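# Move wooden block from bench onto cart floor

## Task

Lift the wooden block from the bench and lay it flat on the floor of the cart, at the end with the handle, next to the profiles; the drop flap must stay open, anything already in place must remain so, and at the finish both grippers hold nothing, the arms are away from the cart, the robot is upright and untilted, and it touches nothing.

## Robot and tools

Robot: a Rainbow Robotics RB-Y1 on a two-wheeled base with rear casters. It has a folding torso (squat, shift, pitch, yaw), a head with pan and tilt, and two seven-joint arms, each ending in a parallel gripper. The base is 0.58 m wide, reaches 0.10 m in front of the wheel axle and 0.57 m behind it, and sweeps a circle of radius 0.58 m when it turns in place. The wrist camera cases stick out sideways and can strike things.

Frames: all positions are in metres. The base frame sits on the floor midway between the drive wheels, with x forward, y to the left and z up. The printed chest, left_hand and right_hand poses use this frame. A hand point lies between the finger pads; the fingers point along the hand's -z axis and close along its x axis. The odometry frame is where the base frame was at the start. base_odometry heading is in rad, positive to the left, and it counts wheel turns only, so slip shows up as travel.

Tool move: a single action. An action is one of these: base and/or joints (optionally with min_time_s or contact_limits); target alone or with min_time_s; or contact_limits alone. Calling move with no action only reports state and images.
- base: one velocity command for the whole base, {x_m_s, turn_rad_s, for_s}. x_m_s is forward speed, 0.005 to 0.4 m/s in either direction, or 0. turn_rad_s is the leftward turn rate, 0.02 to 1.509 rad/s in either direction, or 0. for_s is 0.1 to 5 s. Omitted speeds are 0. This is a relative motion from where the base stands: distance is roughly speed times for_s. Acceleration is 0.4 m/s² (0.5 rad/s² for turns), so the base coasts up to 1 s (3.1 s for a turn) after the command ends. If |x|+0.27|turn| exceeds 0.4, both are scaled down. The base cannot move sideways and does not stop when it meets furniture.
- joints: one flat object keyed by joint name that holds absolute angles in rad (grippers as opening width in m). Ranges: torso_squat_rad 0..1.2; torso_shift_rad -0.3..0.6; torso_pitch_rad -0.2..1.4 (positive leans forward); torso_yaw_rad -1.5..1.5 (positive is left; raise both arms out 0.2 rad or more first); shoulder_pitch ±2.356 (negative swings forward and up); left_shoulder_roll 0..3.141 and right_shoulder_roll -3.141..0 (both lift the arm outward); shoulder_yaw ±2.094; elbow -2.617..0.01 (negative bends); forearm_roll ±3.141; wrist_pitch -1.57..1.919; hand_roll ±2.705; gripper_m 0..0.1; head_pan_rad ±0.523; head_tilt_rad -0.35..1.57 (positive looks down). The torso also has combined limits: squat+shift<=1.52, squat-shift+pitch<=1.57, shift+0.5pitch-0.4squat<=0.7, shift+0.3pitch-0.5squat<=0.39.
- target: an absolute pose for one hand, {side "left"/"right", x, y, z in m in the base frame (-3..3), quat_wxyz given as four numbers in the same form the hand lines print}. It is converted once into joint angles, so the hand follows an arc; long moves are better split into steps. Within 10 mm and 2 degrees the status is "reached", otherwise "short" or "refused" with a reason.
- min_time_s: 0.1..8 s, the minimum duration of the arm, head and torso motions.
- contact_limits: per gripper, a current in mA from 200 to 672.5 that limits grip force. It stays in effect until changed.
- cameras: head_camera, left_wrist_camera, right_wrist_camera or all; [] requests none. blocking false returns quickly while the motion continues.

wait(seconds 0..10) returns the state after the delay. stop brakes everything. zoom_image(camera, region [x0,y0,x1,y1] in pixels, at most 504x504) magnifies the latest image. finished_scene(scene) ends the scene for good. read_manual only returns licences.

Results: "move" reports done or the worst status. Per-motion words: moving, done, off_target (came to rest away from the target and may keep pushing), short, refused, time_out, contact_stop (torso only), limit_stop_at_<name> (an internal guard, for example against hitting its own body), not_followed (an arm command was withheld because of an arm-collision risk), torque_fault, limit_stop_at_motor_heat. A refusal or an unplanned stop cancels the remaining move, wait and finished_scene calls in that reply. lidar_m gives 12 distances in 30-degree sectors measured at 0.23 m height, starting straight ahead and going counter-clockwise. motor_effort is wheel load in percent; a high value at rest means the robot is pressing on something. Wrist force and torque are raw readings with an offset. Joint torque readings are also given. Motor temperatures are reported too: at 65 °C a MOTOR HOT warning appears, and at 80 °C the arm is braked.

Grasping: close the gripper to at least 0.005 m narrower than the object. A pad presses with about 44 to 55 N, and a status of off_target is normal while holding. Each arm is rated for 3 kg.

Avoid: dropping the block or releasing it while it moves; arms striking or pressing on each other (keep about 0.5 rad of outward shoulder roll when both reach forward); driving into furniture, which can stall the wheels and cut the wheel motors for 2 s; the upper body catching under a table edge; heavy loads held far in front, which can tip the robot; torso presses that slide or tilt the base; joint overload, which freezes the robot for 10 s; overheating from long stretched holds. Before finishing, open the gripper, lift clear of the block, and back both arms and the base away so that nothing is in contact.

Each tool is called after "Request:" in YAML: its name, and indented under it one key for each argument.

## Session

Request:
move:
  joints: {"head_tilt_rad":0.5,"head_pan_rad":0.4,"right_gripper_m":0.1}

Scene clock: 0.90 s.
Joint torques (N m): left_arm=[-1.3 -0.61 0.85 -0.66 -0.04 -0.78 -0.1] | right_arm=[-3.62 -0.48 -0.41 -1.52 -0.05 -0.44 0.08]
External joint torques (N m): left_arm=[0.09 -0.76 0.84 -0.11 -0.05 -0.36 -0.09] | right_arm=[-0.03 0.64 -0.37 0.11 -0.11 0.16 0.07]
Motor temperatures (°C): left_arm=[30 28 31 35 34 32 37] | right_arm=[34 30 31 30 35 36 34]
Wrist force (N): left_arm=[0.0 1.9 -7.2] | right_arm=[-2.7 1.3 -4.9]
Wrist torque (N m): left_arm=[-0.38 0.15 0.08] | right_arm=[-0.13 -0.13 -0.09]
Wrist force, peak (N): left_arm=[0.1 1.6 -7.9] | right_arm=[-2.9 0.8 -5.4]
move: done
base_odometry: x=+0.000 y=+0.000 heading=+0.000
lidar_m: 0.73 1.03 1.55 4.59 1.56 1.11 1.02 1.06 1.41 3.63 1.08 0.78
base_status: not commanded
joint_positions: torso_squat_rad=+0.350 torso_shift_rad=+0.000 torso_pitch_rad=+0.000 torso_yaw_rad=+0.000 left_shoulder_pitch_rad=+0.037 left_shoulder_roll_rad=+0.004 left_shoulder_yaw_rad=-0.043 left_elbow_rad=-0.196 left_forearm_roll_rad=-0.014 left_wrist_pitch_rad=+0.002 left_hand_roll_rad=+0.027 left_gripper_m=+0.099 right_shoulder_pitch_rad=-0.040 right_shoulder_roll_rad=-0.021 right_shoulder_yaw_rad=-0.018 right_elbow_rad=-0.235 right_forearm_roll_rad=+0.049 right_wrist_pitch_rad=-0.014 right_hand_roll_rad=+0.035 right_gripper_m=+0.099 head_pan_rad=+0.400 head_tilt_rad=+0.500
joint_status: all done
wheel_motors_off: 0
motor_effort: left_wheel=+0(1) right_wheel=-1(2)
chest: x=-0.2280 y=+0.0001 z=+1.2475 quat_wxyz=(+1.000, +0.000, +0.000, +0.000) (m; base frame)
left_hand: x=-0.1598 y=+0.2200 z=+0.5653 quat_wxyz=(+0.997, +0.000, -0.079, -0.009) (m; base frame)
right_hand: x=-0.0823 y=-0.2360 z=+0.5770 quat_wxyz=(+0.989, -0.016, -0.142, +0.041) (m; base frame)
pictures: head_camera, left_wrist_camera, right_wrist_camera
camera_calibration:
head_camera: T_world_to_cam=[[0.393803, -0.918669, -0.0310888, 0.125297], [-0.404921, -0.143014, -0.903098, 1.27552], [0.825202, 0.368231, -0.428307, 0.735072], [0, 0, 0, 1]] pos_world=[-0.139442, 0.0268465, 1.47065]
left_wrist_camera: T_world_to_cam=[[0.988729, 0.00951077, 0.149411, 0.0708524], [-0.0605828, -0.887204, 0.457383, -0.0439768], [0.136908, -0.46128, -0.876628, 0.691386], [0, 0, 0, 1]] pos_world=[-0.167374, 0.279232, 0.615617]
right_wrist_camera: T_world_to_cam=[[-0.945884, -0.114442, -0.303654, 0.0690943], [-0.245121, 0.865172, 0.437486, -0.0414029], [0.212646, 0.488243, -0.846404, 0.693308], [0, 0, 0, 1]] pos_world=[-0.0922229, -0.294775, 0.625913]

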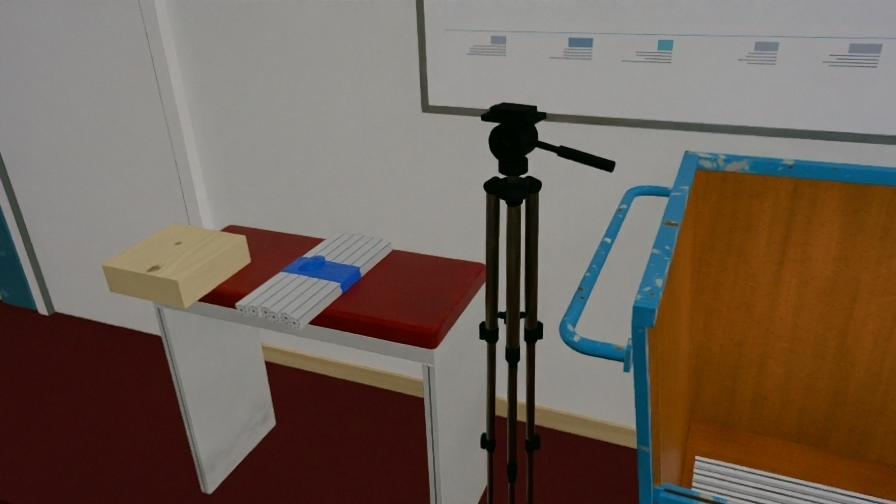

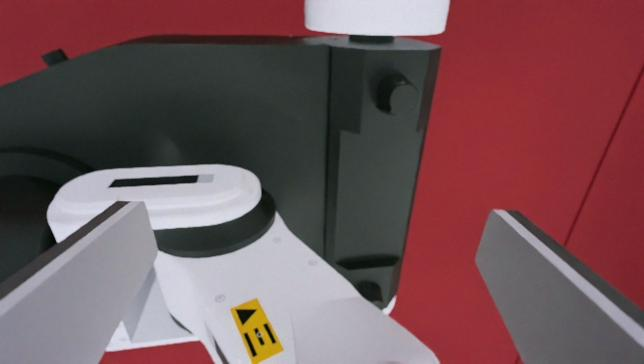

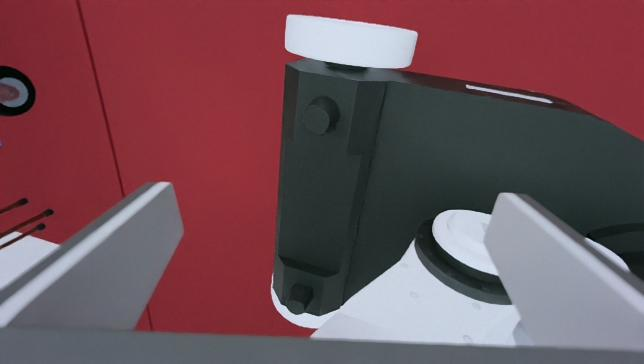

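Request:
move:
  base: {"turn_rad_s":1.0,"for_s":1.667}
  joints: {"torso_squat_rad":0.8}
  cameras: []

Request:
move:
  base: {"x_m_s":0.4,"for_s":3.8}
  joints: {"head_pan_rad":-0.4,"head_tilt_rad":0.65,"right_shoulder_roll_rad":-0.3}
  cameras: []

Request:
move:
  base: {"turn_rad_s":-1.0,"for_s":1.633}
  cameras: []

Request:
move:
  target: {"side":"right","x":0.28,"y":-0.27,"z":0.77,"quat_wxyz":[0.7071,0,-0.7071,0]}
  min_time_s: 1
  cameras: ["head_camera","right_wrist_camera"]

Scene clock: 13.60 s.
Joint torques (N m): left_arm=[-1.86 -0.58 0.57 -0.42 -0.09 -0.64 -0.01] | right_arm=[-3.63 -0.47 -0.64 -1.48 -0.09 -0.58 0.07]
External joint torques (N m): left_arm=[-0.47 -0.74 0.56 0.14 -0.09 -0.22 0] | right_arm=[-0.03 0.64 -0.6 0.15 -0.15 0.01 0.05]
Motor temperatures (°C): left_arm=[30 28 31 35 34 32 37] | right_arm=[34 30 31 30 35 36 34]
Wrist force (N): left_arm=[-0.1 1.2 -7.3] | right_arm=[-3.0 0.7 -4.4]
Wrist torque (N m): left_arm=[-0.29 0.10 0.05] | right_arm=[-0.05 -0.12 -0.08]
Wrist force, peak (N): left_arm=[0.3 1.7 -8.5] | right_arm=[-2.9 1.1 -5.5]
move: done
base_odometry: x=+0.000 y=+0.000 heading=+1.388
lidar_m: 3.43 1.88 1.15 1.05 1.05 1.27 2.33 1.37 0.83 0.73 0.75 1.56
base_status: done (sent for 1.67 of 1.67 s)
joint_positions: torso_squat_rad=+0.800 torso_shift_rad=+0.000 torso_pitch_rad=+0.000 torso_yaw_rad=+0.000 left_shoulder_pitch_rad=+0.037 left_shoulder_roll_rad=+0.004 left_shoulder_yaw_rad=-0.043 left_elbow_rad=-0.196 left_forearm_roll_rad=-0.014 left_wrist_pitch_rad=+0.002 left_hand_roll_rad=+0.027 left_gripper_m=+0.099 right_shoulder_pitch_rad=-0.040 right_shoulder_roll_rad=-0.021 right_shoulder_yaw_rad=-0.018 right_elbow_rad=-0.235 right_forearm_roll_rad=+0.049 right_wrist_pitch_rad=-0.014 right_hand_roll_rad=+0.035 right_gripper_m=+0.099 head_pan_rad=+0.400 head_tilt_rad=+0.500
joint_status: all done
wheel_motors_off: 0
motor_effort: left_wheel=+4(33) right_wheel=+19(51)
chest: x=-0.2281 y=+0.0001 z=+1.0776 quat_wxyz=(+1.000, +0.000, +0.000, +0.000) (m; base frame)
left_hand: x=-0.1597 y=+0.2200 z=+0.3954 quat_wxyz=(+0.997, +0.000, -0.079, -0.009) (m; base frame)
right_hand: x=-0.0823 y=-0.2360 z=+0.4072 quat_wxyz=(+0.989, -0.016, -0.142, +0.041) (m; base frame)
pictures: none
No camera images: "cameras" was empty.

Scene clock: 18.73 s.
Joint torques (N m): left_arm=[-1.12 -0.74 0.75 -0.47 -0.01 -0.67 -0.01] | right_arm=[-3.34 -7.72 -1.3 -1.55 -0.06 -0.56 -0.03]
External joint torques (N m): left_arm=[0.26 -0.89 0.74 0.08 -0.01 -0.24 0] | right_arm=[0.31 1.19 -0.47 0.07 -0.1 0 -0.04]
Motor temperatures (°C): left_arm=[30 28 31 35 34 32 37] | right_arm=[34 30 31 30 35 36 34]
Wrist force (N): left_arm=[-0.7 1.4 -7.0] | right_arm=[-2.1 2.5 -4.7]
Wrist torque (N m): left_arm=[-0.28 0.07 0.11] | right_arm=[-0.13 -0.07 -0.09]
Wrist force, peak (N): left_arm=[0.2 1.3 -8.6] | right_arm=[-2.9 3.5 -5.5]
move: done
base_odometry: x=+0.275 y=+1.495 heading=+1.389
lidar_m: 2.73 2.46 1.49 1.35 1.37 1.64 3.02 1.11 1.10 0.63 1.19 1.44
base_status: done (sent for 3.8 of 3.8 s)
joint_positions: torso_squat_rad=+0.800 torso_shift_rad=+0.000 torso_pitch_rad=+0.000 torso_yaw_rad=+0.000 left_shoulder_pitch_rad=+0.037 left_shoulder_roll_rad=+0.004 left_shoulder_yaw_rad=-0.043 left_elbow_rad=-0.196 left_forearm_roll_rad=-0.014 left_wrist_pitch_rad=+0.002 left_hand_roll_rad=+0.027 left_gripper_m=+0.099 right_shoulder_pitch_rad=-0.040 right_shoulder_roll_rad=-0.300 right_shoulder_yaw_rad=-0.018 right_elbow_rad=-0.235 right_forearm_roll_rad=+0.049 right_wrist_pitch_rad=-0.014 right_hand_roll_rad=+0.035 right_gripper_m=+0.099 head_pan_rad=-0.400 head_tilt_rad=+0.650
joint_status: all done
wheel_motors_off: 0
motor_effort: left_wheel=+10(48) right_wheel=-8(55)
chest: x=-0.2280 y=+0.0001 z=+1.0776 quat_wxyz=(+1.000, +0.000, +0.000, +0.000) (m; base frame)
left_hand: x=-0.1597 y=+0.2200 z=+0.3954 quat_wxyz=(+0.997, +0.000, -0.079, -0.009) (m; base frame)
right_hand: x=-0.0807 y=-0.4436 z=+0.4414 quat_wxyz=(+0.977, -0.154, -0.137, +0.055) (m; base frame)
pictures: none
No camera images: "cameras" was empty.

Scene clock: 22.33 s.
Joint torques (N m): left_arm=[-1.11 -0.93 0.67 -0.47 -0.11 -0.65 -0.12] | right_arm=[-3.36 -7.49 -1.15 -1.46 -0.15 -0.65 0.09]
External joint torques (N m): left_arm=[0.27 -1.08 0.66 0.08 -0.12 -0.23 -0.11] | right_arm=[0.29 1.43 -0.32 0.17 -0.19 -0.1 0.08]
Motor temperatures (°C): left_arm=[30 28 31 35 34 32 37] | right_arm=[34 30 31 30 35 36 34]
Wrist force (N): left_arm=[-0.7 1.1 -7.1] | right_arm=[-2.8 2.8 -4.9]
Wrist torque (N m): left_arm=[-0.27 0.09 0.10] | right_arm=[-0.18 -0.13 -0.11]
Wrist force, peak (N): left_arm=[-0.2 1.9 -8.4] | right_arm=[-2.5 3.2 -5.0]
move: done
base_odometry: x=+0.274 y=+1.495 heading=+0.056
lidar_m: 0.83 1.25 1.74 4.13 1.89 1.40 1.33 1.39 1.94 1.61 1.09 0.63
base_status: done (sent for 1.63 of 1.63 s)
joint_positions: torso_squat_rad=+0.800 torso_shift_rad=+0.000 torso_pitch_rad=+0.000 torso_yaw_rad=+0.000 left_shoulder_pitch_rad=+0.037 left_shoulder_roll_rad=+0.004 left_shoulder_yaw_rad=-0.043 left_elbow_rad=-0.196 left_forearm_roll_rad=-0.014 left_wrist_pitch_rad=+0.002 left_hand_roll_rad=+0.027 left_gripper_m=+0.099 right_shoulder_pitch_rad=-0.040 right_shoulder_roll_rad=-0.300 right_shoulder_yaw_rad=-0.018 right_elbow_rad=-0.235 right_forearm_roll_rad=+0.049 right_wrist_pitch_rad=-0.014 right_hand_roll_rad=+0.035 right_gripper_m=+0.099 head_pan_rad=-0.400 head_tilt_rad=+0.650
joint_status: not commanded
wheel_motors_off: 0
motor_effort: left_wheel=+21(42) right_wheel=+4(45)
chest: x=-0.2280 y=+0.0001 z=+1.0776 quat_wxyz=(+1.000, +0.000, +0.000, +0.000) (m; base frame)
left_hand: x=-0.1597 y=+0.2200 z=+0.3954 quat_wxyz=(+0.997, +0.000, -0.079, -0.009) (m; base frame)
right_hand: x=-0.0808 y=-0.4436 z=+0.4414 quat_wxyz=(+0.977, -0.154, -0.137, +0.055) (m; base frame)
pictures: none
No camera images: "cameras" was empty.

Scene clock: 23.97 s.
Joint torques (N m): left_arm=[-1.75 -0.76 0.62 -0.58 -0.07 -0.63 -0.03] | right_arm=[-10.42 -2.67 -1.45 -9.51 -0.3 -1.73 -0.05]
External joint torques (N m): left_arm=[-0.37 -0.91 0.61 -0.02 -0.07 -0.21 -0.02] | right_arm=[0.76 0.99 0.02 -0.35 -0.46 0.18 -0.1]
Motor temperatures (°C): left_arm=[30 28 31 35 34 32 37] | right_arm=[34 30 31 30 35 36 34]
Wrist force (N): left_arm=[-0.2 1.1 -7.3] | right_arm=[-7.3 0.7 0.7]
Wrist torque (N m): left_arm=[-0.23 0.12 0.09] | right_arm=[-0.14 -0.36 -0.12]
Wrist force, peak (N): left_arm=[-0.7 1.3 -8.2] | right_arm=[-7.7 0.1 0.6]
move: done
base_odometry: x=+0.274 y=+1.495 heading=+0.056
lidar_m: 0.84 1.27 1.73 4.12 1.88 1.41 1.31 1.38 1.95 1.61 1.11 0.63
base_status: not commanded
joint_positions: torso_squat_rad=+0.800 torso_shift_rad=+0.000 torso_pitch_rad=+0.000 torso_yaw_rad=+0.000 left_shoulder_pitch_rad=+0.037 left_shoulder_roll_rad=+0.004 left_shoulder_yaw_rad=-0.043 left_elbow_rad=-0.196 left_forearm_roll_rad=-0.014 left_wrist_pitch_rad=+0.002 left_hand_roll_rad=+0.027 left_gripper_m=+0.099 right_shoulder_pitch_rad=-0.063 right_shoulder_roll_rad=-0.140 right_shoulder_yaw_rad=+0.004 right_elbow_rad=-1.156 right_forearm_roll_rad=-0.049 right_wrist_pitch_rad=-0.355 right_hand_roll_rad=-0.095 right_gripper_m=+0.099 head_pan_rad=-0.400 head_tilt_rad=+0.650
joint_status: all done
wheel_motors_off: 0
motor_effort: left_wheel=+20(23) right_wheel=+3(6)
chest: x=-0.2280 y=+0.0001 z=+1.0776 quat_wxyz=(+1.000, +0.000, +0.000, +0.000) (m; base frame)
left_hand: x=-0.1598 y=+0.2200 z=+0.3954 quat_wxyz=(+0.997, +0.000, -0.079, -0.009) (m; base frame)
right_hand: x=+0.2800 y=-0.2701 z=+0.7702 quat_wxyz=(+0.706, +0.000, -0.708, +0.000) (m; base frame)
right_hand_status: reached (checked arc, planned for 1.3 s): 0 mm and 0.1 deg off.
pictures: head_camera, right_wrist_camera
camera_calibration:
head_camera: T_world_to_cam=[[-0.388928, -0.92073, -0.0315001, -0.0407302], [-0.504542, 0.241484, -0.828929, 1.00679], [0.770826, -0.3065, -0.558466, 0.817499], [0, 0, 0, 1]] pos_world=[-0.138026, -0.0300603, 1.28982]
right_wrist_camera: T_world_to_cam=[[0.0279848, -0.0291782, -0.999182, 0.752584], [-0.506914, 0.861098, -0.0393433, 0.431852], [0.861542, 0.507601, 0.00930687, -0.0391091], [0, 0, 0, 1]] pos_world=[0.231545, -0.330057, 0.769323]

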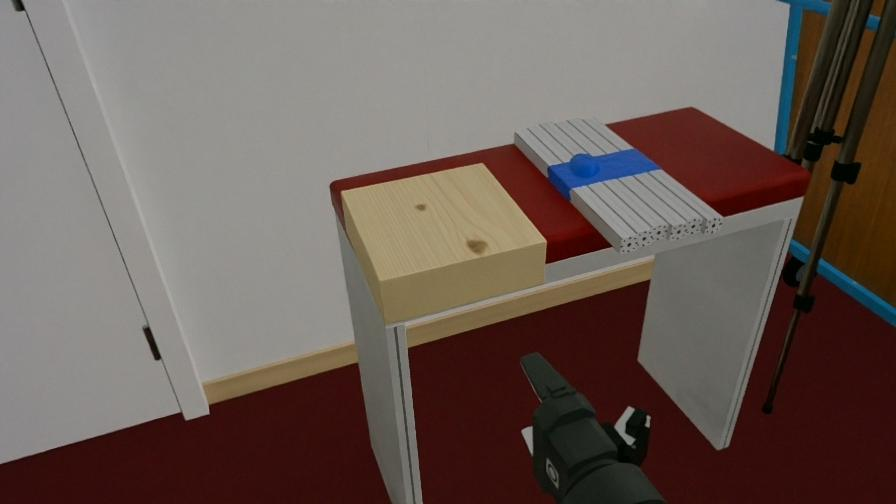

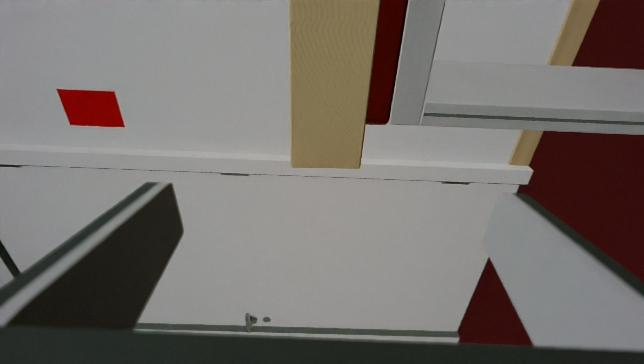

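Request:
move:
  base: {"turn_rad_s":-0.2,"for_s":0.35}
  cameras: []

Request:
move:
  target: {"side":"right","x":0.32,"y":-0.276,"z":0.768,"quat_wxyz":[0.7071,0,-0.7071,0]}
  min_time_s: 0.6
  cameras: ["head_camera"]

Request:
move:
  base: {"x_m_s":0.25,"for_s":0.95}
  cameras: ["head_camera","right_wrist_camera"]

Scene clock: 29.23 s.
Joint torques (N m): left_arm=[-1.65 -0.69 0.47 -0.53 -0.03 -0.65 -0.16] | right_arm=[-10.49 -2.56 -1.48 -9.4 -0.23 -1.78 -0.12]
External joint torques (N m): left_arm=[-0.27 -0.84 0.46 0.02 -0.04 -0.22 -0.16] | right_arm=[0.69 1.09 -0.02 -0.24 -0.39 0.13 -0.17]
Motor temperatures (°C): left_arm=[30 28 31 35 34 32 37] | right_arm=[34 30 31 30 35 36 34]
Wrist force (N): left_arm=[0.1 1.1 -7.5] | right_arm=[-7.2 0.7 0.7]
Wrist torque (N m): left_arm=[-0.24 0.17 0.06] | right_arm=[-0.12 -0.37 -0.11]
Wrist force, peak (N): left_arm=[-0.2 2.0 -8.4] | right_arm=[-7.9 1.2 1.2]
move: done
base_odometry: x=+0.274 y=+1.495 heading=-0.011
lidar_m: 0.67 1.24 1.62 4.13 2.03 1.43 1.32 1.36 1.81 2.07 1.09 0.64
base_status: done (sent for 0.37 of 0.37 s)
joint_positions: torso_squat_rad=+0.800 torso_shift_rad=+0.000 torso_pitch_rad=+0.000 torso_yaw_rad=+0.000 left_shoulder_pitch_rad=+0.037 left_shoulder_roll_rad=+0.004 left_shoulder_yaw_rad=-0.043 left_elbow_rad=-0.196 left_forearm_roll_rad=-0.014 left_wrist_pitch_rad=+0.002 left_hand_roll_rad=+0.027 left_gripper_m=+0.099 right_shoulder_pitch_rad=-0.063 right_shoulder_roll_rad=-0.140 right_shoulder_yaw_rad=+0.004 right_elbow_rad=-1.156 right_forearm_roll_rad=-0.049 right_wrist_pitch_rad=-0.355 right_hand_roll_rad=-0.095 right_gripper_m=+0.099 head_pan_rad=-0.400 head_tilt_rad=+0.650
joint_status: not commanded
wheel_motors_off: 0
motor_effort: left_wheel=+22(38) right_wheel=+5(16)
chest: x=-0.2280 y=+0.0001 z=+1.0776 quat_wxyz=(+1.000, +0.000, +0.000, +0.000) (m; base frame)
left_hand: x=-0.1598 y=+0.2200 z=+0.3954 quat_wxyz=(+0.997, +0.000, -0.079, -0.009) (m; base frame)
right_hand: x=+0.2800 y=-0.2701 z=+0.7701 quat_wxyz=(+0.707, +0.000, -0.708, +0.000) (m; base frame)
pictures: none
No camera images: "cameras" was empty.

Scene clock: 30.17 s.
Joint torques (N m): left_arm=[-1.41 -0.82 0.54 -0.46 -0.01 -0.63 -0.08] | right_arm=[-13.93 -5.22 -2.62 -8.99 -0.15 -1.98 -0.13]
External joint torques (N m): left_arm=[-0.03 -0.97 0.53 0.09 -0.02 -0.2 -0.07] | right_arm=[0.01 -0.4 -1.24 -0.16 -0.28 -0.07 -0.18]
Motor temperatures (°C): left_arm=[30 28 31 35 34 32 37] | right_arm=[34 30 31 30 35 36 34]
Wrist force (N): left_arm=[-1.0 1.5 -7.0] | right_arm=[-7.8 0.2 0.9]
Wrist torque (N m): left_arm=[-0.36 0.05 0.05] | right_arm=[-0.09 -0.50 -0.14]
Wrist force, peak (N): left_arm=[-0.4 1.5 -8.3] | right_arm=[-8.3 0.9 1.0]
move: done
base_odometry: x=+0.274 y=+1.495 heading=-0.011
lidar_m: 0.67 1.24 1.64 4.14 2.03 1.44 1.32 1.37 1.82 2.05 1.09 0.63
base_status: not commanded
joint_positions: torso_squat_rad=+0.800 torso_shift_rad=+0.000 torso_pitch_rad=+0.000 torso_yaw_rad=+0.000 left_shoulder_pitch_rad=+0.037 left_shoulder_roll_rad=+0.004 left_shoulder_yaw_rad=-0.043 left_elbow_rad=-0.196 left_forearm_roll_rad=-0.014 left_wrist_pitch_rad=+0.002 left_hand_roll_rad=+0.027 left_gripper_m=+0.099 right_shoulder_pitch_rad=-0.248 right_shoulder_roll_rad=-0.162 right_shoulder_yaw_rad=-0.021 right_elbow_rad=-0.906 right_forearm_roll_rad=-0.060 right_wrist_pitch_rad=-0.422 right_hand_roll_rad=-0.108 right_gripper_m=+0.099 head_pan_rad=-0.400 head_tilt_rad=+0.650
joint_status: all done
wheel_motors_off: 0
motor_effort: left_wheel=+20(22) right_wheel=+2(6)
chest: x=-0.2280 y=+0.0001 z=+1.0776 quat_wxyz=(+1.000, +0.000, +0.000, +0.000) (m; base frame)
left_hand: x=-0.1598 y=+0.2200 z=+0.3954 quat_wxyz=(+0.997, +0.000, -0.079, -0.009) (m; base frame)
right_hand: x=+0.3200 y=-0.2758 z=+0.7680 quat_wxyz=(+0.707, +0.000, -0.707, +0.000) (m; base frame)
right_hand_status: reached (checked arc, planned for 0.6 s): 0 mm and 0.0 deg off.
pictures: head_camera
camera_calibration:
head_camera: T_world_to_cam=[[-0.388948, -0.920721, -0.0315074, -0.0407236], [-0.504553, 0.241508, -0.828915, 1.00678], [0.770809, -0.306508, -0.558486, 0.817503], [0, 0, 0, 1]] pos_world=[-0.138006, -0.0300688, 1.28981]

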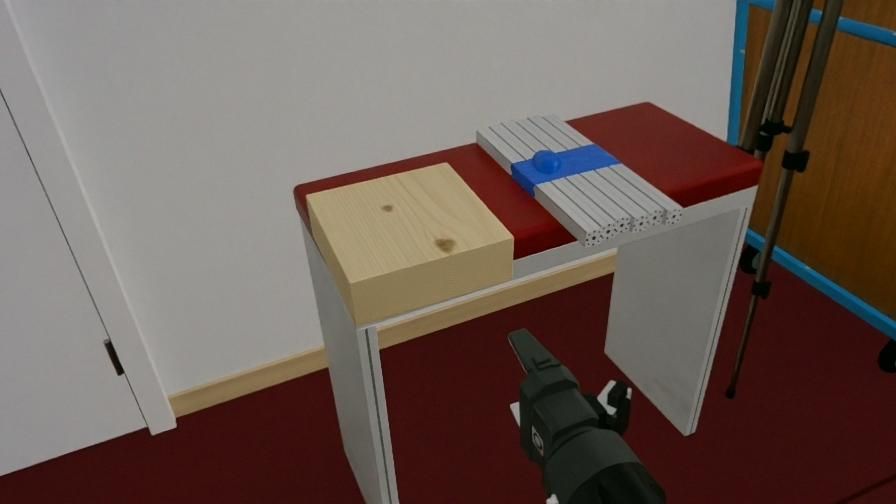

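Scene clock: 32.13 s.
Joint torques (N m): left_arm=[-1.29 -0.94 0.65 -0.33 0.02 -0.67 0] | right_arm=[-14.01 -5.09 -2.61 -9.34 -0.25 -2.04 -0.14]
External joint torques (N m): left_arm=[0.09 -1.09 0.64 0.23 0.01 -0.25 0.01] | right_arm=[-0.06 -0.27 -1.23 -0.51 -0.38 -0.13 -0.19]
Motor temperatures (°C): left_arm=[30 28 31 35 34 32 37] | right_arm=[34 30 31 30 35 36 34]
Wrist force (N): left_arm=[-0.5 1.0 -7.3] | right_arm=[-7.4 0.9 1.0]
Wrist torque (N m): left_arm=[-0.25 0.06 0.10] | right_arm=[-0.16 -0.43 -0.08]
Wrist force, peak (N): left_arm=[-0.6 1.5 -8.5] | right_arm=[-8.0 0.7 0.1]
move: done
base_odometry: x=+0.516 y=+1.492 heading=-0.012
lidar_m: 0.63 0.95 1.32 3.26 2.38 1.69 1.56 1.60 2.13 1.40 0.97 0.40
base_status: done (sent for 0.97 of 0.97 s)
joint_positions: torso_squat_rad=+0.800 torso_shift_rad=+0.000 torso_pitch_rad=+0.000 torso_yaw_rad=+0.000 left_shoulder_pitch_rad=+0.037 left_shoulder_roll_rad=+0.004 left_shoulder_yaw_rad=-0.043 left_elbow_rad=-0.196 left_forearm_roll_rad=-0.014 left_wrist_pitch_rad=+0.002 left_hand_roll_rad=+0.027 left_gripper_m=+0.099 right_shoulder_pitch_rad=-0.248 right_shoulder_roll_rad=-0.162 right_shoulder_yaw_rad=-0.021 right_elbow_rad=-0.906 right_forearm_roll_rad=-0.060 right_wrist_pitch_rad=-0.422 right_hand_roll_rad=-0.108 right_gripper_m=+0.099 head_pan_rad=-0.400 head_tilt_rad=+0.650
joint_status: not commanded
wheel_motors_off: 0
motor_effort: left_wheel=-11(50) right_wheel=+11(43)
chest: x=-0.2279 y=+0.0001 z=+1.0776 quat_wxyz=(+1.000, +0.000, +0.000, +0.000) (m; base frame)
left_hand: x=-0.1597 y=+0.2200 z=+0.3954 quat_wxyz=(+0.997, +0.000, -0.079, -0.009) (m; base frame)
right_hand: x=+0.3200 y=-0.2758 z=+0.7679 quat_wxyz=(+0.707, +0.000, -0.707, +0.000) (m; base frame)
pictures: head_camera, right_wrist_camera
camera_calibration:
head_camera: T_world_to_cam=[[-0.38895, -0.92072, -0.0314867, -0.0407399], [-0.504624, 0.24152, -0.828869, 1.00674], [0.770761, -0.3065, -0.558557, 0.817536], [0, 0, 0, 1]] pos_world=[-0.137947, -0.0300822, 1.28981]
right_wrist_camera: T_world_to_cam=[[0.0255544, -0.0289267, -0.999255, 0.749972], [-0.506808, 0.861226, -0.0378919, 0.45589], [0.86168, 0.507398, 0.00734784, -0.0692069], [0, 0, 0, 1]] pos_world=[0.271518, -0.335815, 0.767196]

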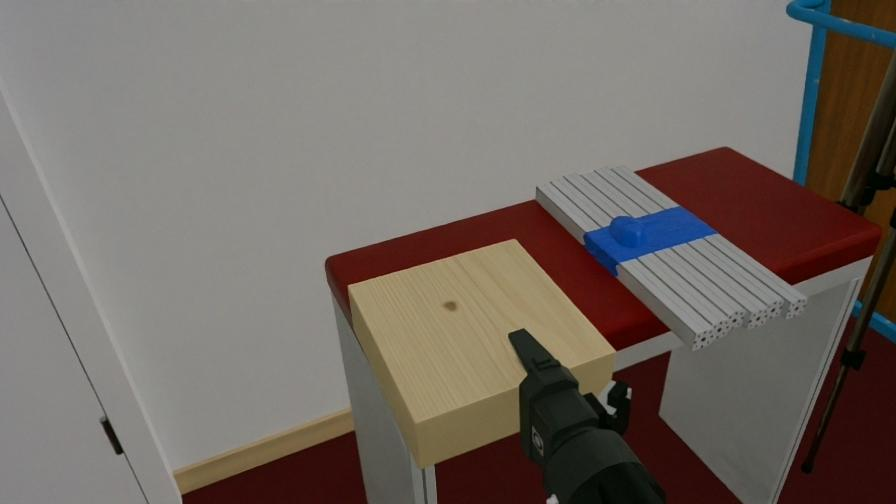

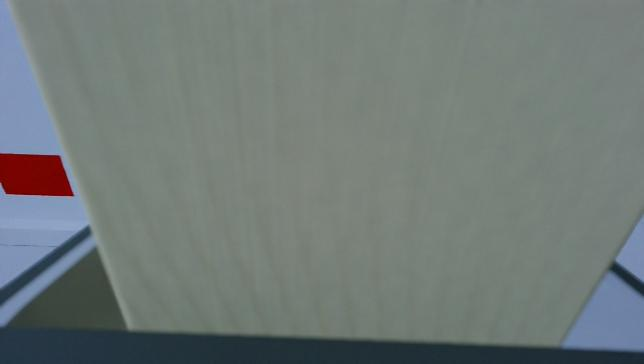

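Request:
move:
  joints: {"right_gripper_m":0.06}
  cameras: []

Request:
move:
  joints: {"torso_squat_rad":0.68}
  cameras: ["head_camera"]

Request:
move:
  base: {"x_m_s":-0.3,"for_s":1.7}
  joints: {"torso_squat_rad":0.1,"torso_shift_rad":0.1,"left_shoulder_roll_rad":0.35}
  cameras: []

Scene clock: 35.70 s.
Joint torques (N m): left_arm=[-0.88 -0.79 0.6 -0.49 -0.09 -0.7 0.01] | right_arm=[-14.02 -4.99 -2.72 -9.3 -0.13 -1.61 0.09]
External joint torques (N m): left_arm=[0.5 -0.94 0.59 0.06 -0.09 -0.28 0.02] | right_arm=[-0.08 -0.17 -1.34 -0.47 -0.26 0.3 0.04]
Motor temperatures (°C): left_arm=[30 28 31 35 34 32 37] | right_arm=[34 30 31 30 35 36 34]
Wrist force (N): left_arm=[-0.2 1.5 -7.1] | right_arm=[-6.2 0.4 2.0]
Wrist torque (N m): left_arm=[-0.34 0.10 0.07] | right_arm=[-0.11 -0.76 -0.31]
Wrist force, peak (N): left_arm=[0.1 1.6 -8.2] | right_arm=[-8.9 0.7 1.2]
move: off_target
base_odometry: x=+0.516 y=+1.492 heading=-0.012
lidar_m: 0.62 0.96 1.31 3.26 2.39 1.69 1.57 1.61 2.14 1.40 0.98 0.40
base_status: not commanded
joint_positions: torso_squat_rad=+0.800 torso_shift_rad=+0.000 torso_pitch_rad=+0.000 torso_yaw_rad=+0.000 left_shoulder_pitch_rad=+0.037 left_shoulder_roll_rad=+0.004 left_shoulder_yaw_rad=-0.043 left_elbow_rad=-0.196 left_forearm_roll_rad=-0.014 left_wrist_pitch_rad=+0.002 left_hand_roll_rad=+0.027 left_gripper_m=+0.099 right_shoulder_pitch_rad=-0.248 right_shoulder_roll_rad=-0.162 right_shoulder_yaw_rad=-0.021 right_elbow_rad=-0.906 right_forearm_roll_rad=-0.060 right_wrist_pitch_rad=-0.422 right_hand_roll_rad=-0.108 right_gripper_m=+0.075 head_pan_rad=-0.400 head_tilt_rad=+0.650
joint_status: right_gripper_m off_target (ended at +0.075, target +0.060)
wheel_motors_off: 0
motor_effort: left_wheel=-10(12) right_wheel=+11(12)
chest: x=-0.2279 y=+0.0001 z=+1.0776 quat_wxyz=(+1.000, +0.000, +0.000, +0.000) (m; base frame)
left_hand: x=-0.1597 y=+0.2200 z=+0.3954 quat_wxyz=(+0.997, +0.000, -0.079, -0.009) (m; base frame)
right_hand: x=+0.3200 y=-0.2758 z=+0.7680 quat_wxyz=(+0.707, +0.000, -0.707, +0.000) (m; base frame)
pictures: none
No camera images: "cameras" was empty.

Scene clock: 36.90 s.
Joint torques (N m): left_arm=[-1.09 -0.8 0.75 -0.38 -0.05 -0.73 -0.01] | right_arm=[-25.74 -5.34 -2.78 -21.17 -0.61 -9.1 -0.26]
External joint torques (N m): left_arm=[0.26 -0.96 0.74 0.16 -0.06 -0.31 0] | right_arm=[-11.89 -0.52 -1.4 -12.38 -0.74 -7.19 -0.31]
Motor temperatures (°C): left_arm=[30 28 31 35 34 32 37] | right_arm=[34 30 31 30 35 36 34]
Wrist force (N): left_arm=[0.6 1.0 -7.3] | right_arm=[-28.8 1.0 -0.4]
Wrist torque (N m): left_arm=[-0.29 0.18 0.08] | right_arm=[-0.10 1.68 0.42]
Wrist force, peak (N): left_arm=[-0.3 0.5 -8.4] | right_arm=[-31.5 1.5 -0.2]
move: done
base_odometry: x=+0.516 y=+1.492 heading=-0.012
lidar_m: 0.62 0.96 1.32 3.28 2.38 1.68 1.56 1.61 2.15 1.39 0.97 0.39
base_status: not commanded
joint_positions: torso_squat_rad=+0.680 torso_shift_rad=+0.000 torso_pitch_rad=+0.001 torso_yaw_rad=+0.000 left_shoulder_pitch_rad=+0.037 left_shoulder_roll_rad=+0.004 left_shoulder_yaw_rad=-0.043 left_elbow_rad=-0.196 left_forearm_roll_rad=-0.014 left_wrist_pitch_rad=+0.002 left_hand_roll_rad=+0.027 left_gripper_m=+0.099 right_shoulder_pitch_rad=-0.245 right_shoulder_roll_rad=-0.162 right_shoulder_yaw_rad=-0.021 right_elbow_rad=-0.903 right_forearm_roll_rad=-0.060 right_wrist_pitch_rad=-0.420 right_hand_roll_rad=-0.108 right_gripper_m=+0.074 head_pan_rad=-0.400 head_tilt_rad=+0.650
joint_status: all done
wheel_motors_off: 0
motor_effort: left_wheel=-10(11) right_wheel=+11(12)
chest: x=-0.2275 y=+0.0000 z=+1.1343 quat_wxyz=(+1.000, +0.000, +0.001, +0.000) (m; base frame)
left_hand: x=-0.1599 y=+0.2201 z=+0.4520 quat_wxyz=(+0.997, +0.000, -0.079, -0.009) (m; base frame)
right_hand: x=+0.3186 y=-0.2767 z=+0.8208 quat_wxyz=(+0.710, -0.001, -0.704, -0.001) (m; base frame)
pictures: head_camera
camera_calibration:
head_camera: T_world_to_cam=[[-0.388978, -0.920715, -0.031299, -0.0390707], [-0.505376, 0.241668, -0.828367, 1.05317], [0.770254, -0.306399, -0.559311, 0.849545], [0, 0, 0, 1]] pos_world=[-0.137314, -0.0301915, 1.34635]

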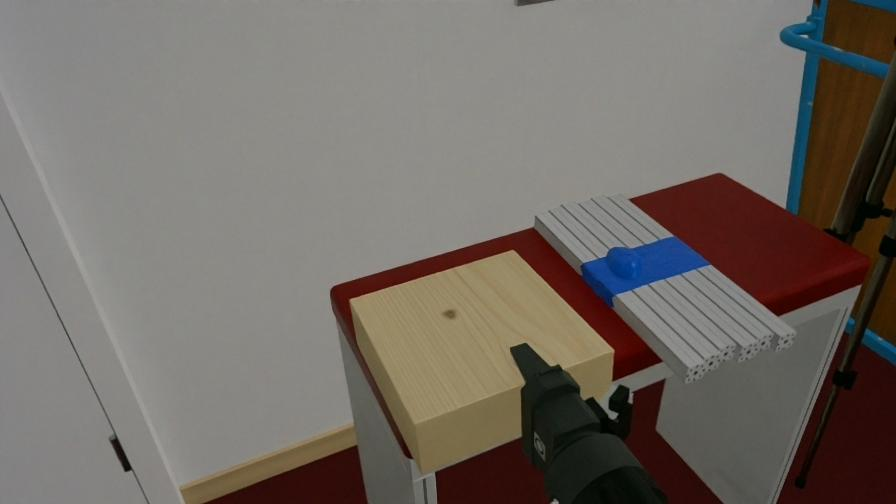

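Scene clock: 39.80 s.
Joint torques (N m): left_arm=[-1.6 7.71 1.46 -0.07 0.01 -0.59 -0.05] | right_arm=[-27.33 -5.82 -2.91 -21.82 -0.72 -9.24 -0.26]
External joint torques (N m): left_arm=[-0.32 -2.27 0.58 0.26 -0.03 -0.23 -0.04] | right_arm=[-13.49 -1 -1.53 -13.03 -0.85 -7.33 -0.31]
Motor temperatures (°C): left_arm=[30 28 31 35 34 32 37] | right_arm=[34 30 31 31 35 37 34]
Wrist force (N): left_arm=[0.2 -0.4 -6.9] | right_arm=[-28.5 0.6 -0.3]
Wrist torque (N m): left_arm=[-0.23 0.18 0.13] | right_arm=[-0.14 1.68 0.46]
Wrist force, peak (N): left_arm=[-0.1 0.6 -8.5] | right_arm=[-30.9 0.5 -1.1]
move: done
base_odometry: x=+0.006 y=+1.498 heading=-0.013
lidar_m: 0.89 1.51 1.99 4.12 1.60 1.14 1.04 1.08 1.45 3.58 1.32 1.28
base_status: done (sent for 1.7 of 1.7 s)
joint_positions: torso_squat_rad=+0.100 torso_shift_rad=+0.100 torso_pitch_rad=+0.001 torso_yaw_rad=+0.000 left_shoulder_pitch_rad=+0.037 left_shoulder_roll_rad=+0.350 left_shoulder_yaw_rad=-0.043 left_elbow_rad=-0.196 left_forearm_roll_rad=-0.014 left_wrist_pitch_rad=+0.002 left_hand_roll_rad=+0.027 left_gripper_m=+0.099 right_shoulder_pitch_rad=-0.244 right_shoulder_roll_rad=-0.162 right_shoulder_yaw_rad=-0.021 right_elbow_rad=-0.903 right_forearm_roll_rad=-0.060 right_wrist_pitch_rad=-0.420 right_hand_roll_rad=-0.108 right_gripper_m=+0.074 head_pan_rad=-0.400 head_tilt_rad=+0.650
joint_status: all done
wheel_motors_off: 0
motor_effort: left_wheel=-15(28) right_wheel=+16(52)
chest: x=-0.1579 y=+0.0000 z=+1.2829 quat_wxyz=(+1.000, +0.000, +0.000, +0.000) (m; base frame)
left_hand: x=-0.0920 y=+0.4778 z=+0.6455 quat_wxyz=(+0.982, +0.171, -0.074, -0.028) (m; base frame)
right_hand: x=+0.3880 y=-0.2767 z=+0.9692 quat_wxyz=(+0.710, +0.000, -0.704, -0.001) (m; base frame)
pictures: none
No camera images: "cameras" was empty.

Request:
move:
  target: {"side":"right","x":0.32,"y":-0.12,"z":1.22,"quat_wxyz":[0.612,0.354,-0.354,0.612]}
  min_time_s: 1.8
  cameras: ["head_camera"]

Request:
move:
  base: {"turn_rad_s":-1.0,"for_s":1.7}
  joints: {"torso_pitch_rad":0.56,"torso_squat_rad":0.3,"torso_shift_rad":0.15}
  cameras: ["head_camera"]

Request:
move:
  target: {"side":"right","x":0.42,"y":-0.1,"z":1.05,"quat_wxyz":[0.612,0.354,-0.354,0.612]}
  min_time_s: 1
  cameras: []

Scene clock: 50.40 s.
Joint torques (N m): left_arm=[-1.54 8 1.66 -0.17 0.04 -0.62 -0.09] | right_arm=[-32.24 -10.7 -18.33 2.56 -7.78 -0.23 -0.1]
External joint torques (N m): left_arm=[-0.25 -1.97 0.79 0.16 0 -0.27 -0.09] | right_arm=[-10.74 -1.75 -8.87 0.67 -6.17 -0.21 -0.14]
Motor temperatures (°C): left_arm=[30 28 31 35 34 32 37] | right_arm=[35 30 31 32 35 38 34]
Wrist force (N): left_arm=[0.0 -0.5 -7.5] | right_arm=[-24.7 0.8 -13.3]
Wrist torque (N m): left_arm=[-0.24 0.15 0.07] | right_arm=[-0.40 1.43 0.42]
Wrist force, peak (N): left_arm=[-0.5 -1.0 -8.3] | right_arm=[-44.5 -2.4 5.6]
move: done
base_odometry: x=+0.006 y=+1.498 heading=-0.013
lidar_m: 0.90 1.51 1.99 4.12 1.62 1.15 1.06 1.07 1.43 3.57 1.30 1.27
base_status: not commanded
joint_positions: torso_squat_rad=+0.100 torso_shift_rad=+0.100 torso_pitch_rad=+0.001 torso_yaw_rad=+0.000 left_shoulder_pitch_rad=+0.037 left_shoulder_roll_rad=+0.350 left_shoulder_yaw_rad=-0.043 left_elbow_rad=-0.196 left_forearm_roll_rad=-0.014 left_wrist_pitch_rad=+0.002 left_hand_roll_rad=+0.027 left_gripper_m=+0.099 right_shoulder_pitch_rad=-1.402 right_shoulder_roll_rad=-1.054 right_shoulder_yaw_rad=+1.493 right_elbow_rad=-1.106 right_forearm_roll_rad=+0.256 right_wrist_pitch_rad=-1.150 right_hand_roll_rad=-1.556 right_gripper_m=+0.074 head_pan_rad=-0.400 head_tilt_rad=+0.650
joint_status: all done
wheel_motors_off: 0
motor_effort: left_wheel=-14(17) right_wheel=+15(23)
chest: x=-0.1580 y=+0.0001 z=+1.2829 quat_wxyz=(+1.000, +0.000, +0.000, +0.000) (m; base frame)
left_hand: x=-0.0920 y=+0.4777 z=+0.6454 quat_wxyz=(+0.982, +0.171, -0.074, -0.028) (m; base frame)
right_hand: x=+0.3186 y=-0.1205 z=+1.2181 quat_wxyz=(+0.616, +0.350, -0.356, +0.610) (m; base frame)
right_hand_status: reached (checked arc, planned for 1.8 s): 2 mm and 0.7 deg off.
pictures: head_camera
camera_calibration:
head_camera: T_world_to_cam=[[-0.389021, -0.920697, -0.0312931, -0.00735704], [-0.505156, 0.241603, -0.82852, 1.21165], [0.770376, -0.306504, -0.559085, 0.87895], [0, 0, 0, 1]] pos_world=[-0.0679104, -0.0301113, 1.49505]

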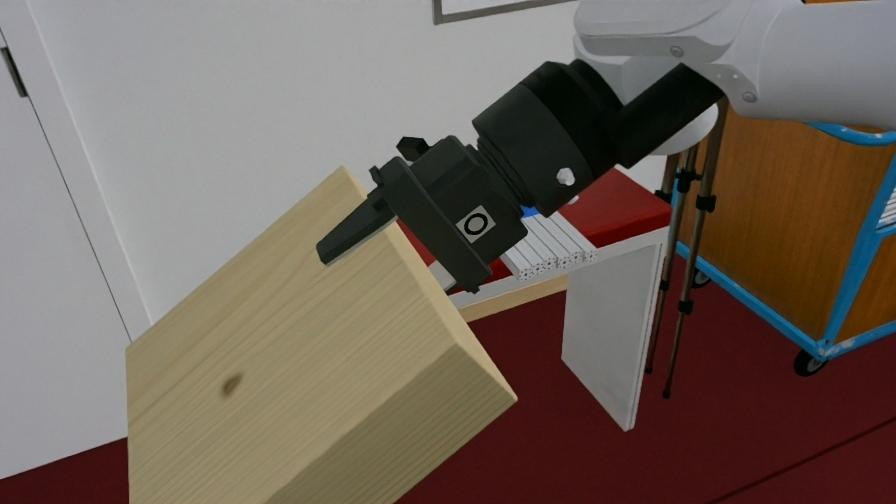

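Scene clock: 54.13 s.
Joint torques (N m): left_arm=[13.57 6.36 1.69 5.46 -0.04 0.48 -0.02] | right_arm=[-25.19 -10.79 -14.78 -5.03 -6.43 -5.03 -0.21]
External joint torques (N m): left_arm=[-0.8 -2.09 0.94 0 -0.06 -0.26 -0.05] | right_arm=[-8.72 0.29 -7.41 -4.62 -5.13 -4 -0.25]
Motor temperatures (°C): left_arm=[30 28 31 35 34 32 37] | right_arm=[35 30 32 32 36 38 34]
Wrist force (N): left_arm=[4.3 -0.3 -7.0] | right_arm=[-20.5 -13.3 -11.3]
Wrist torque (N m): left_arm=[-0.23 0.38 0.04] | right_arm=[-1.11 1.27 -0.18]
Wrist force, peak (N): left_arm=[4.2 -0.6 -7.5] | right_arm=[-22.4 -22.3 -13.4]
move: done
base_odometry: x=+0.006 y=+1.498 heading=-1.457
lidar_m: 2.16 1.28 0.90 1.07 1.59 2.33 3.28 1.41 1.08 1.05 1.12 1.65
base_status: done (sent for 1.7 of 1.7 s)
joint_positions: torso_squat_rad=+0.300 torso_shift_rad=+0.150 torso_pitch_rad=+0.561 torso_yaw_rad=+0.000 left_shoulder_pitch_rad=+0.037 left_shoulder_roll_rad=+0.350 left_shoulder_yaw_rad=-0.043 left_elbow_rad=-0.196 left_forearm_roll_rad=-0.014 left_wrist_pitch_rad=+0.002 left_hand_roll_rad=+0.027 left_gripper_m=+0.099 right_shoulder_pitch_rad=-1.403 right_shoulder_roll_rad=-1.054 right_shoulder_yaw_rad=+1.493 right_elbow_rad=-1.105 right_forearm_roll_rad=+0.256 right_wrist_pitch_rad=-1.149 right_hand_roll_rad=-1.556 right_gripper_m=+0.074 head_pan_rad=-0.400 head_tilt_rad=+0.650
joint_status: all done
wheel_motors_off: 0
motor_effort: left_wheel=+14(53) right_wheel=-2(45)
chest: x=+0.0368 y=+0.0001 z=+1.2037 quat_wxyz=(+0.961, +0.000, +0.277, +0.000) (m; base frame)
left_hand: x=-0.2461 y=+0.4777 z=+0.6286 quat_wxyz=(+0.964, +0.156, +0.200, -0.074) (m; base frame)
right_hand: x=+0.4070 y=-0.1210 z=+0.8956 quat_wxyz=(+0.691, +0.504, -0.172, +0.489) (m; base frame)
pictures: head_camera
camera_calibration:
head_camera: T_world_to_cam=[[-0.346186, -0.920708, 0.180147, -0.19015], [-0.868163, 0.241611, -0.433494, 0.782285], [0.355596, -0.306467, -0.882967, 1.0897], [0, 0, 0, 1]] pos_world=[0.225831, -0.0301237, 1.33554]

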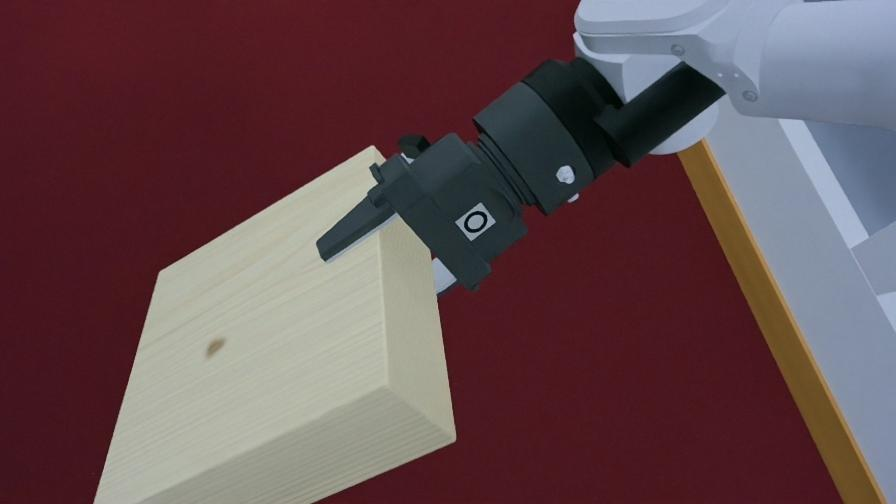

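Scene clock: 55.63 s.
Joint torques (N m): left_arm=[13.01 6.46 1.58 5.36 -0.1 0.58 -0.05] | right_arm=[-21.86 -9.79 -17.39 -2.91 -5.01 -0.55 0.11]
External joint torques (N m): left_arm=[-1.35 -1.98 0.83 -0.11 -0.12 -0.16 -0.08] | right_arm=[-8.16 0.25 -7.5 -2.3 -3.92 -0.4 0.07]
Motor temperatures (°C): left_arm=[30 28 31 35 34 32 37] | right_arm=[35 30 32 32 36 38 34]
Wrist force (N): left_arm=[3.5 -0.7 -6.5] | right_arm=[-25.3 0.7 -12.6]
Wrist torque (N m): left_arm=[-0.19 0.29 0.04] | right_arm=[-0.08 1.61 -0.17]
Wrist force, peak (N): left_arm=[3.6 -0.3 -7.5] | right_arm=[-29.4 -5.7 -16.1]
move: done
base_odometry: x=+0.006 y=+1.498 heading=-1.457
lidar_m: 2.18 1.28 0.90 1.08 1.60 2.33 3.31 1.40 1.08 1.05 1.12 1.64
base_status: not commanded
joint_positions: torso_squat_rad=+0.300 torso_shift_rad=+0.150 torso_pitch_rad=+0.561 torso_yaw_rad=+0.000 left_shoulder_pitch_rad=+0.037 left_shoulder_roll_rad=+0.350 left_shoulder_yaw_rad=-0.043 left_elbow_rad=-0.196 left_forearm_roll_rad=-0.014 left_wrist_pitch_rad=+0.002 left_hand_roll_rad=+0.027 left_gripper_m=+0.099 right_shoulder_pitch_rad=-1.568 right_shoulder_roll_rad=-1.528 right_shoulder_yaw_rad=+1.367 right_elbow_rad=-1.868 right_forearm_roll_rad=+0.361 right_wrist_pitch_rad=-0.674 right_hand_roll_rad=-1.496 right_gripper_m=+0.074 head_pan_rad=-0.400 head_tilt_rad=+0.650
joint_status: all done
wheel_motors_off: 0
motor_effort: left_wheel=+17(19) right_wheel=-6(6)
chest: x=+0.0367 y=+0.0001 z=+1.2037 quat_wxyz=(+0.961, +0.000, +0.277, +0.000) (m; base frame)
left_hand: x=-0.2461 y=+0.4777 z=+0.6286 quat_wxyz=(+0.964, +0.156, +0.200, -0.074) (m; base frame)
right_hand: x=+0.4195 y=-0.1008 z=+1.0489 quat_wxyz=(+0.612, +0.356, -0.354, +0.612) (m; base frame)
right_hand_status: reached (checked arc, planned for 1.1 s): 1 mm and 0.2 deg off.
pictures: none
No camera images: "cameras" was empty.

Request:
move:
  base: {"x_m_s":0.35,"for_s":4.81}
  joints: {"torso_pitch_rad":1.15,"torso_squat_rad":0.5,"torso_shift_rad":0.2,"torso_yaw_rad":0.35,"head_pan_rad":0,"head_tilt_rad":0.4}
  cameras: ["head_camera"]

Request:
move:
  target: {"side":"right","x":0.424,"y":-0.05,"z":0.83,"quat_wxyz":[0.612,0.354,-0.354,0.612]}
  min_time_s: 1.2
  cameras: ["head_camera"]

Scene clock: 63.53 s.
Joint torques (N m): left_arm=[22.59 10.73 1.96 9.06 -0.09 1.49 -0.03] | right_arm=[-15.41 -1.6 -12.53 -15.97 -4.65 -5.46 0.15]
External joint torques (N m): left_arm=[-1.99 -1.86 0.84 -0.26 -0.12 -0.11 -0.08] | right_arm=[-5.89 4.74 -5.66 -9.82 -3.76 -4.36 0.1]
Motor temperatures (°C): left_arm=[31 28 31 35 34 32 37] | right_arm=[35 30 32 32 36 38 34]
Wrist force (N): left_arm=[6.4 -2.1 -3.6] | right_arm=[-24.8 -13.7 -2.8]
Wrist torque (N m): left_arm=[0.01 0.56 0.03] | right_arm=[-1.08 1.55 -0.21]
Wrist force, peak (N): left_arm=[3.6 -0.4 -7.8] | right_arm=[-26.3 -12.8 -6.2]
move: done
base_odometry: x=+0.196 y=-0.171 heading=-1.457
lidar_m: 4.26 0.77 0.59 0.58 0.65 1.66 3.67 1.57 1.20 1.17 1.25 1.81
base_status: done (sent for 4.8 of 4.8 s)
joint_positions: torso_squat_rad=+0.500 torso_shift_rad=+0.200 torso_pitch_rad=+1.151 torso_yaw_rad=+0.350 left_shoulder_pitch_rad=+0.037 left_shoulder_roll_rad=+0.350 left_shoulder_yaw_rad=-0.043 left_elbow_rad=-0.196 left_forearm_roll_rad=-0.014 left_wrist_pitch_rad=+0.002 left_hand_roll_rad=+0.027 left_gripper_m=+0.099 right_shoulder_pitch_rad=-1.568 right_shoulder_roll_rad=-1.529 right_shoulder_yaw_rad=+1.366 right_elbow_rad=-1.866 right_forearm_roll_rad=+0.361 right_wrist_pitch_rad=-0.673 right_hand_roll_rad=-1.496 right_gripper_m=+0.074 head_pan_rad=+0.000 head_tilt_rad=+0.400
joint_status: all done
wheel_motors_off: 0
motor_effort: left_wheel=+0(47) right_wheel=-1(35)
chest: x=+0.1768 y=+0.0001 z=+1.0087 quat_wxyz=(+0.826, +0.095, +0.536, +0.146) (m; base frame)
left_hand: x=-0.4467 y=+0.4715 z=+0.8414 quat_wxyz=(+0.839, +0.230, +0.493, +0.022) (m; base frame)
right_hand: x=+0.4141 y=+0.0443 z=+0.6573 quat_wxyz=(+0.562, +0.630, -0.199, +0.498) (m; base frame)
pictures: head_camera
camera_calibration:
head_camera: T_world_to_cam=[[0.114911, -0.936211, -0.332122, 0.319768], [-0.992045, -0.0908538, -0.0871334, 0.510665], [0.0514007, 0.339492, -0.939203, 0.929874], [0, 0, 0, 1]] pos_world=[0.422062, 0.0300804, 1.02404]

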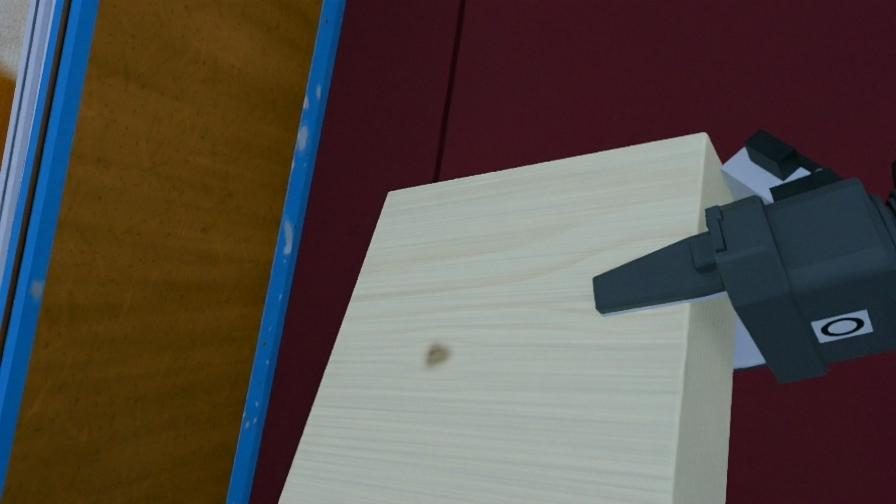

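Scene clock: 65.17 s.
Joint torques (N m): left_arm=[22.86 10.7 1.82 9.29 -0.09 1.53 0.07] | right_arm=[-8.7 -5.09 -10.02 -4.6 -4.28 1.61 0.18]
External joint torques (N m): left_arm=[-1.71 -1.89 0.7 -0.04 -0.11 -0.08 0.02] | right_arm=[-5.48 3.24 -3.61 -3.03 -3.33 1.28 0.13]
Motor temperatures (°C): left_arm=[31 28 31 35 34 32 37] | right_arm=[35 30 32 32 36 38 34]
Wrist force (N): left_arm=[6.3 -0.9 -4.3] | right_arm=[-25.3 -1.6 -11.3]
Wrist torque (N m): left_arm=[-0.15 0.50 0.05] | right_arm=[-0.32 1.51 -0.20]
Wrist force, peak (N): left_arm=[6.4 -1.3 -5.0] | right_arm=[-33.9 -6.7 -7.2]
move: short
base_odometry: x=+0.196 y=-0.171 heading=-1.457
lidar_m: 4.25 0.77 0.59 0.57 0.66 1.64 3.66 1.57 1.21 1.16 1.25 1.81
base_status: not commanded
joint_positions: torso_squat_rad=+0.500 torso_shift_rad=+0.200 torso_pitch_rad=+1.151 torso_yaw_rad=+0.350 left_shoulder_pitch_rad=+0.037 left_shoulder_roll_rad=+0.350 left_shoulder_yaw_rad=-0.043 left_elbow_rad=-0.196 left_forearm_roll_rad=-0.014 left_wrist_pitch_rad=+0.002 left_hand_roll_rad=+0.027 left_gripper_m=+0.099 right_shoulder_pitch_rad=-1.770 right_shoulder_roll_rad=-2.361 right_shoulder_yaw_rad=+1.028 right_elbow_rad=-2.616 right_forearm_roll_rad=+0.545 right_wrist_pitch_rad=-0.544 right_hand_roll_rad=-1.827 right_gripper_m=+0.074 head_pan_rad=+0.000 head_tilt_rad=+0.400
joint_status: all done
wheel_motors_off: 0
motor_effort: left_wheel=+1(5) right_wheel=+1(3)
chest: x=+0.1768 y=+0.0001 z=+1.0087 quat_wxyz=(+0.826, +0.095, +0.536, +0.146) (m; base frame)
left_hand: x=-0.4467 y=+0.4715 z=+0.8414 quat_wxyz=(+0.839, +0.230, +0.492, +0.022) (m; base frame)
right_hand: x=+0.4248 y=-0.0506 z=+0.8292 quat_wxyz=(+0.564, +0.430, -0.311, +0.632) (m; base frame)
right_hand_status: short (checked arc, as near as the solve gets, planned for 1.2 s): 1 mm and 11.7 deg off. The place is met; only the turn is off.
pictures: head_camera
camera_calibration:
head_camera: T_world_to_cam=[[0.114923, -0.9362, -0.332149, 0.31979], [-0.99204, -0.0908378, -0.0872076, 0.510712], [0.051472, 0.339527, -0.939187, 0.929869], [0, 0, 0, 1]] pos_world=[0.422033, 0.0300628, 1.02408]

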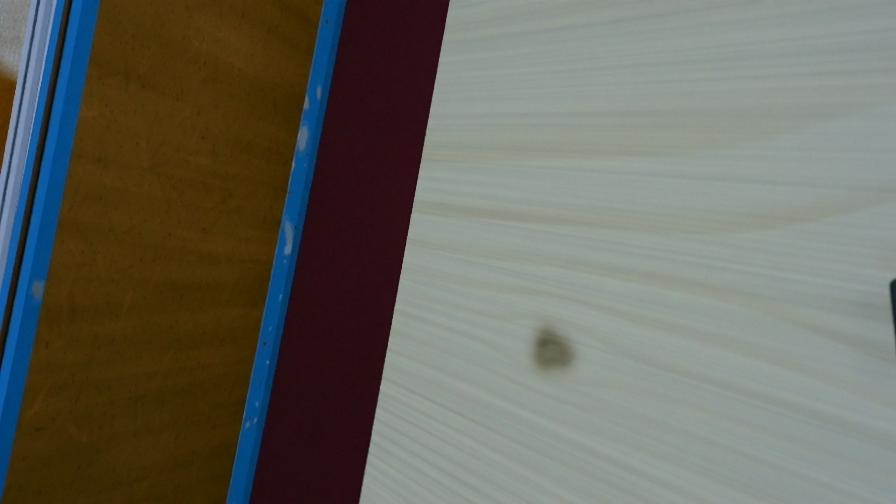

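Request:
move:
  base: {"turn_rad_s":1.0,"for_s":1.7}
  cameras: ["head_camera"]

Scene clock: 69.90 s.
Joint torques (N m): left_arm=[22.82 10.44 1.88 9.25 -0.06 1.44 -0.01] | right_arm=[-9.21 -5.05 -10.08 -4.74 -4.27 1.33 0.2]
External joint torques (N m): left_arm=[-1.75 -2.16 0.75 -0.08 -0.08 -0.16 -0.06] | right_arm=[-5.98 3.28 -3.68 -3.17 -3.32 1.07 0.15]
Motor temperatures (°C): left_arm=[31 28 31 35 34 32 37] | right_arm=[35 30 32 32 36 37 34]
Wrist force (N): left_arm=[5.4 -1.3 -4.0] | right_arm=[-25.7 -1.6 -11.6]
Wrist torque (N m): left_arm=[-0.15 0.37 0.06] | right_arm=[-0.22 1.62 -0.22]
Wrist force, peak (N): left_arm=[6.8 -1.1 -4.9] | right_arm=[-25.7 -1.5 -12.1]
move: done
base_odometry: x=+0.196 y=-0.171 heading=-0.013
lidar_m: 0.58 0.60 1.03 4.63 1.80 1.28 1.17 1.21 1.61 3.95 0.86 0.60
base_status: done (sent for 1.7 of 1.7 s)
joint_positions: torso_squat_rad=+0.500 torso_shift_rad=+0.200 torso_pitch_rad=+1.151 torso_yaw_rad=+0.350 left_shoulder_pitch_rad=+0.037 left_shoulder_roll_rad=+0.350 left_shoulder_yaw_rad=-0.043 left_elbow_rad=-0.196 left_forearm_roll_rad=-0.014 left_wrist_pitch_rad=+0.002 left_hand_roll_rad=+0.027 left_gripper_m=+0.099 right_shoulder_pitch_rad=-1.770 right_shoulder_roll_rad=-2.361 right_shoulder_yaw_rad=+1.028 right_elbow_rad=-2.616 right_forearm_roll_rad=+0.545 right_wrist_pitch_rad=-0.544 right_hand_roll_rad=-1.827 right_gripper_m=+0.074 head_pan_rad=+0.000 head_tilt_rad=+0.400
joint_status: not commanded
wheel_motors_off: 0
motor_effort: left_wheel=-5(35) right_wheel=+15(33)
chest: x=+0.1768 y=+0.0001 z=+1.0087 quat_wxyz=(+0.826, +0.095, +0.536, +0.146) (m; base frame)
left_hand: x=-0.4467 y=+0.4715 z=+0.8414 quat_wxyz=(+0.839, +0.230, +0.492, +0.022) (m; base frame)
right_hand: x=+0.4248 y=-0.0506 z=+0.8292 quat_wxyz=(+0.564, +0.430, -0.311, +0.632) (m; base frame)
pictures: head_camera
camera_calibration:
head_camera: T_world_to_cam=[[0.114956, -0.93619, -0.332164, 0.319804], [-0.992037, -0.0908717, -0.0872071, 0.510712], [0.0514581, 0.339544, -0.939182, 0.929864], [0, 0, 0, 1]] pos_world=[0.422033, 0.0300771, 1.02408]

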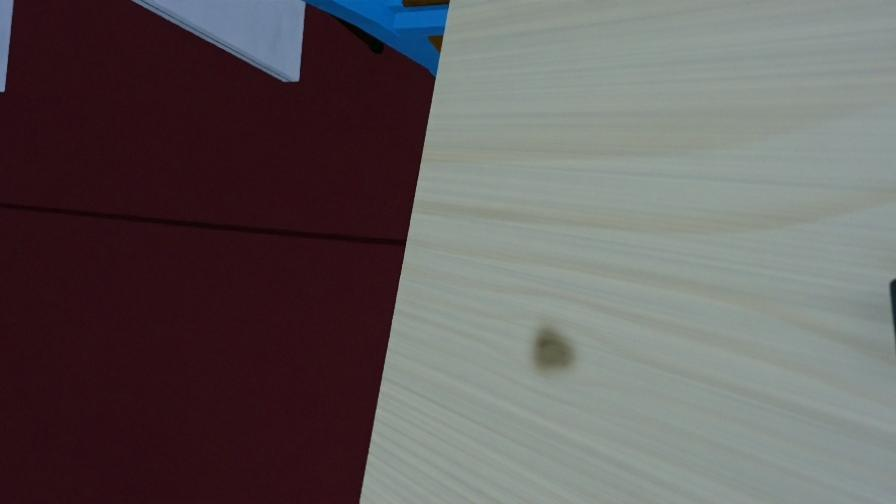

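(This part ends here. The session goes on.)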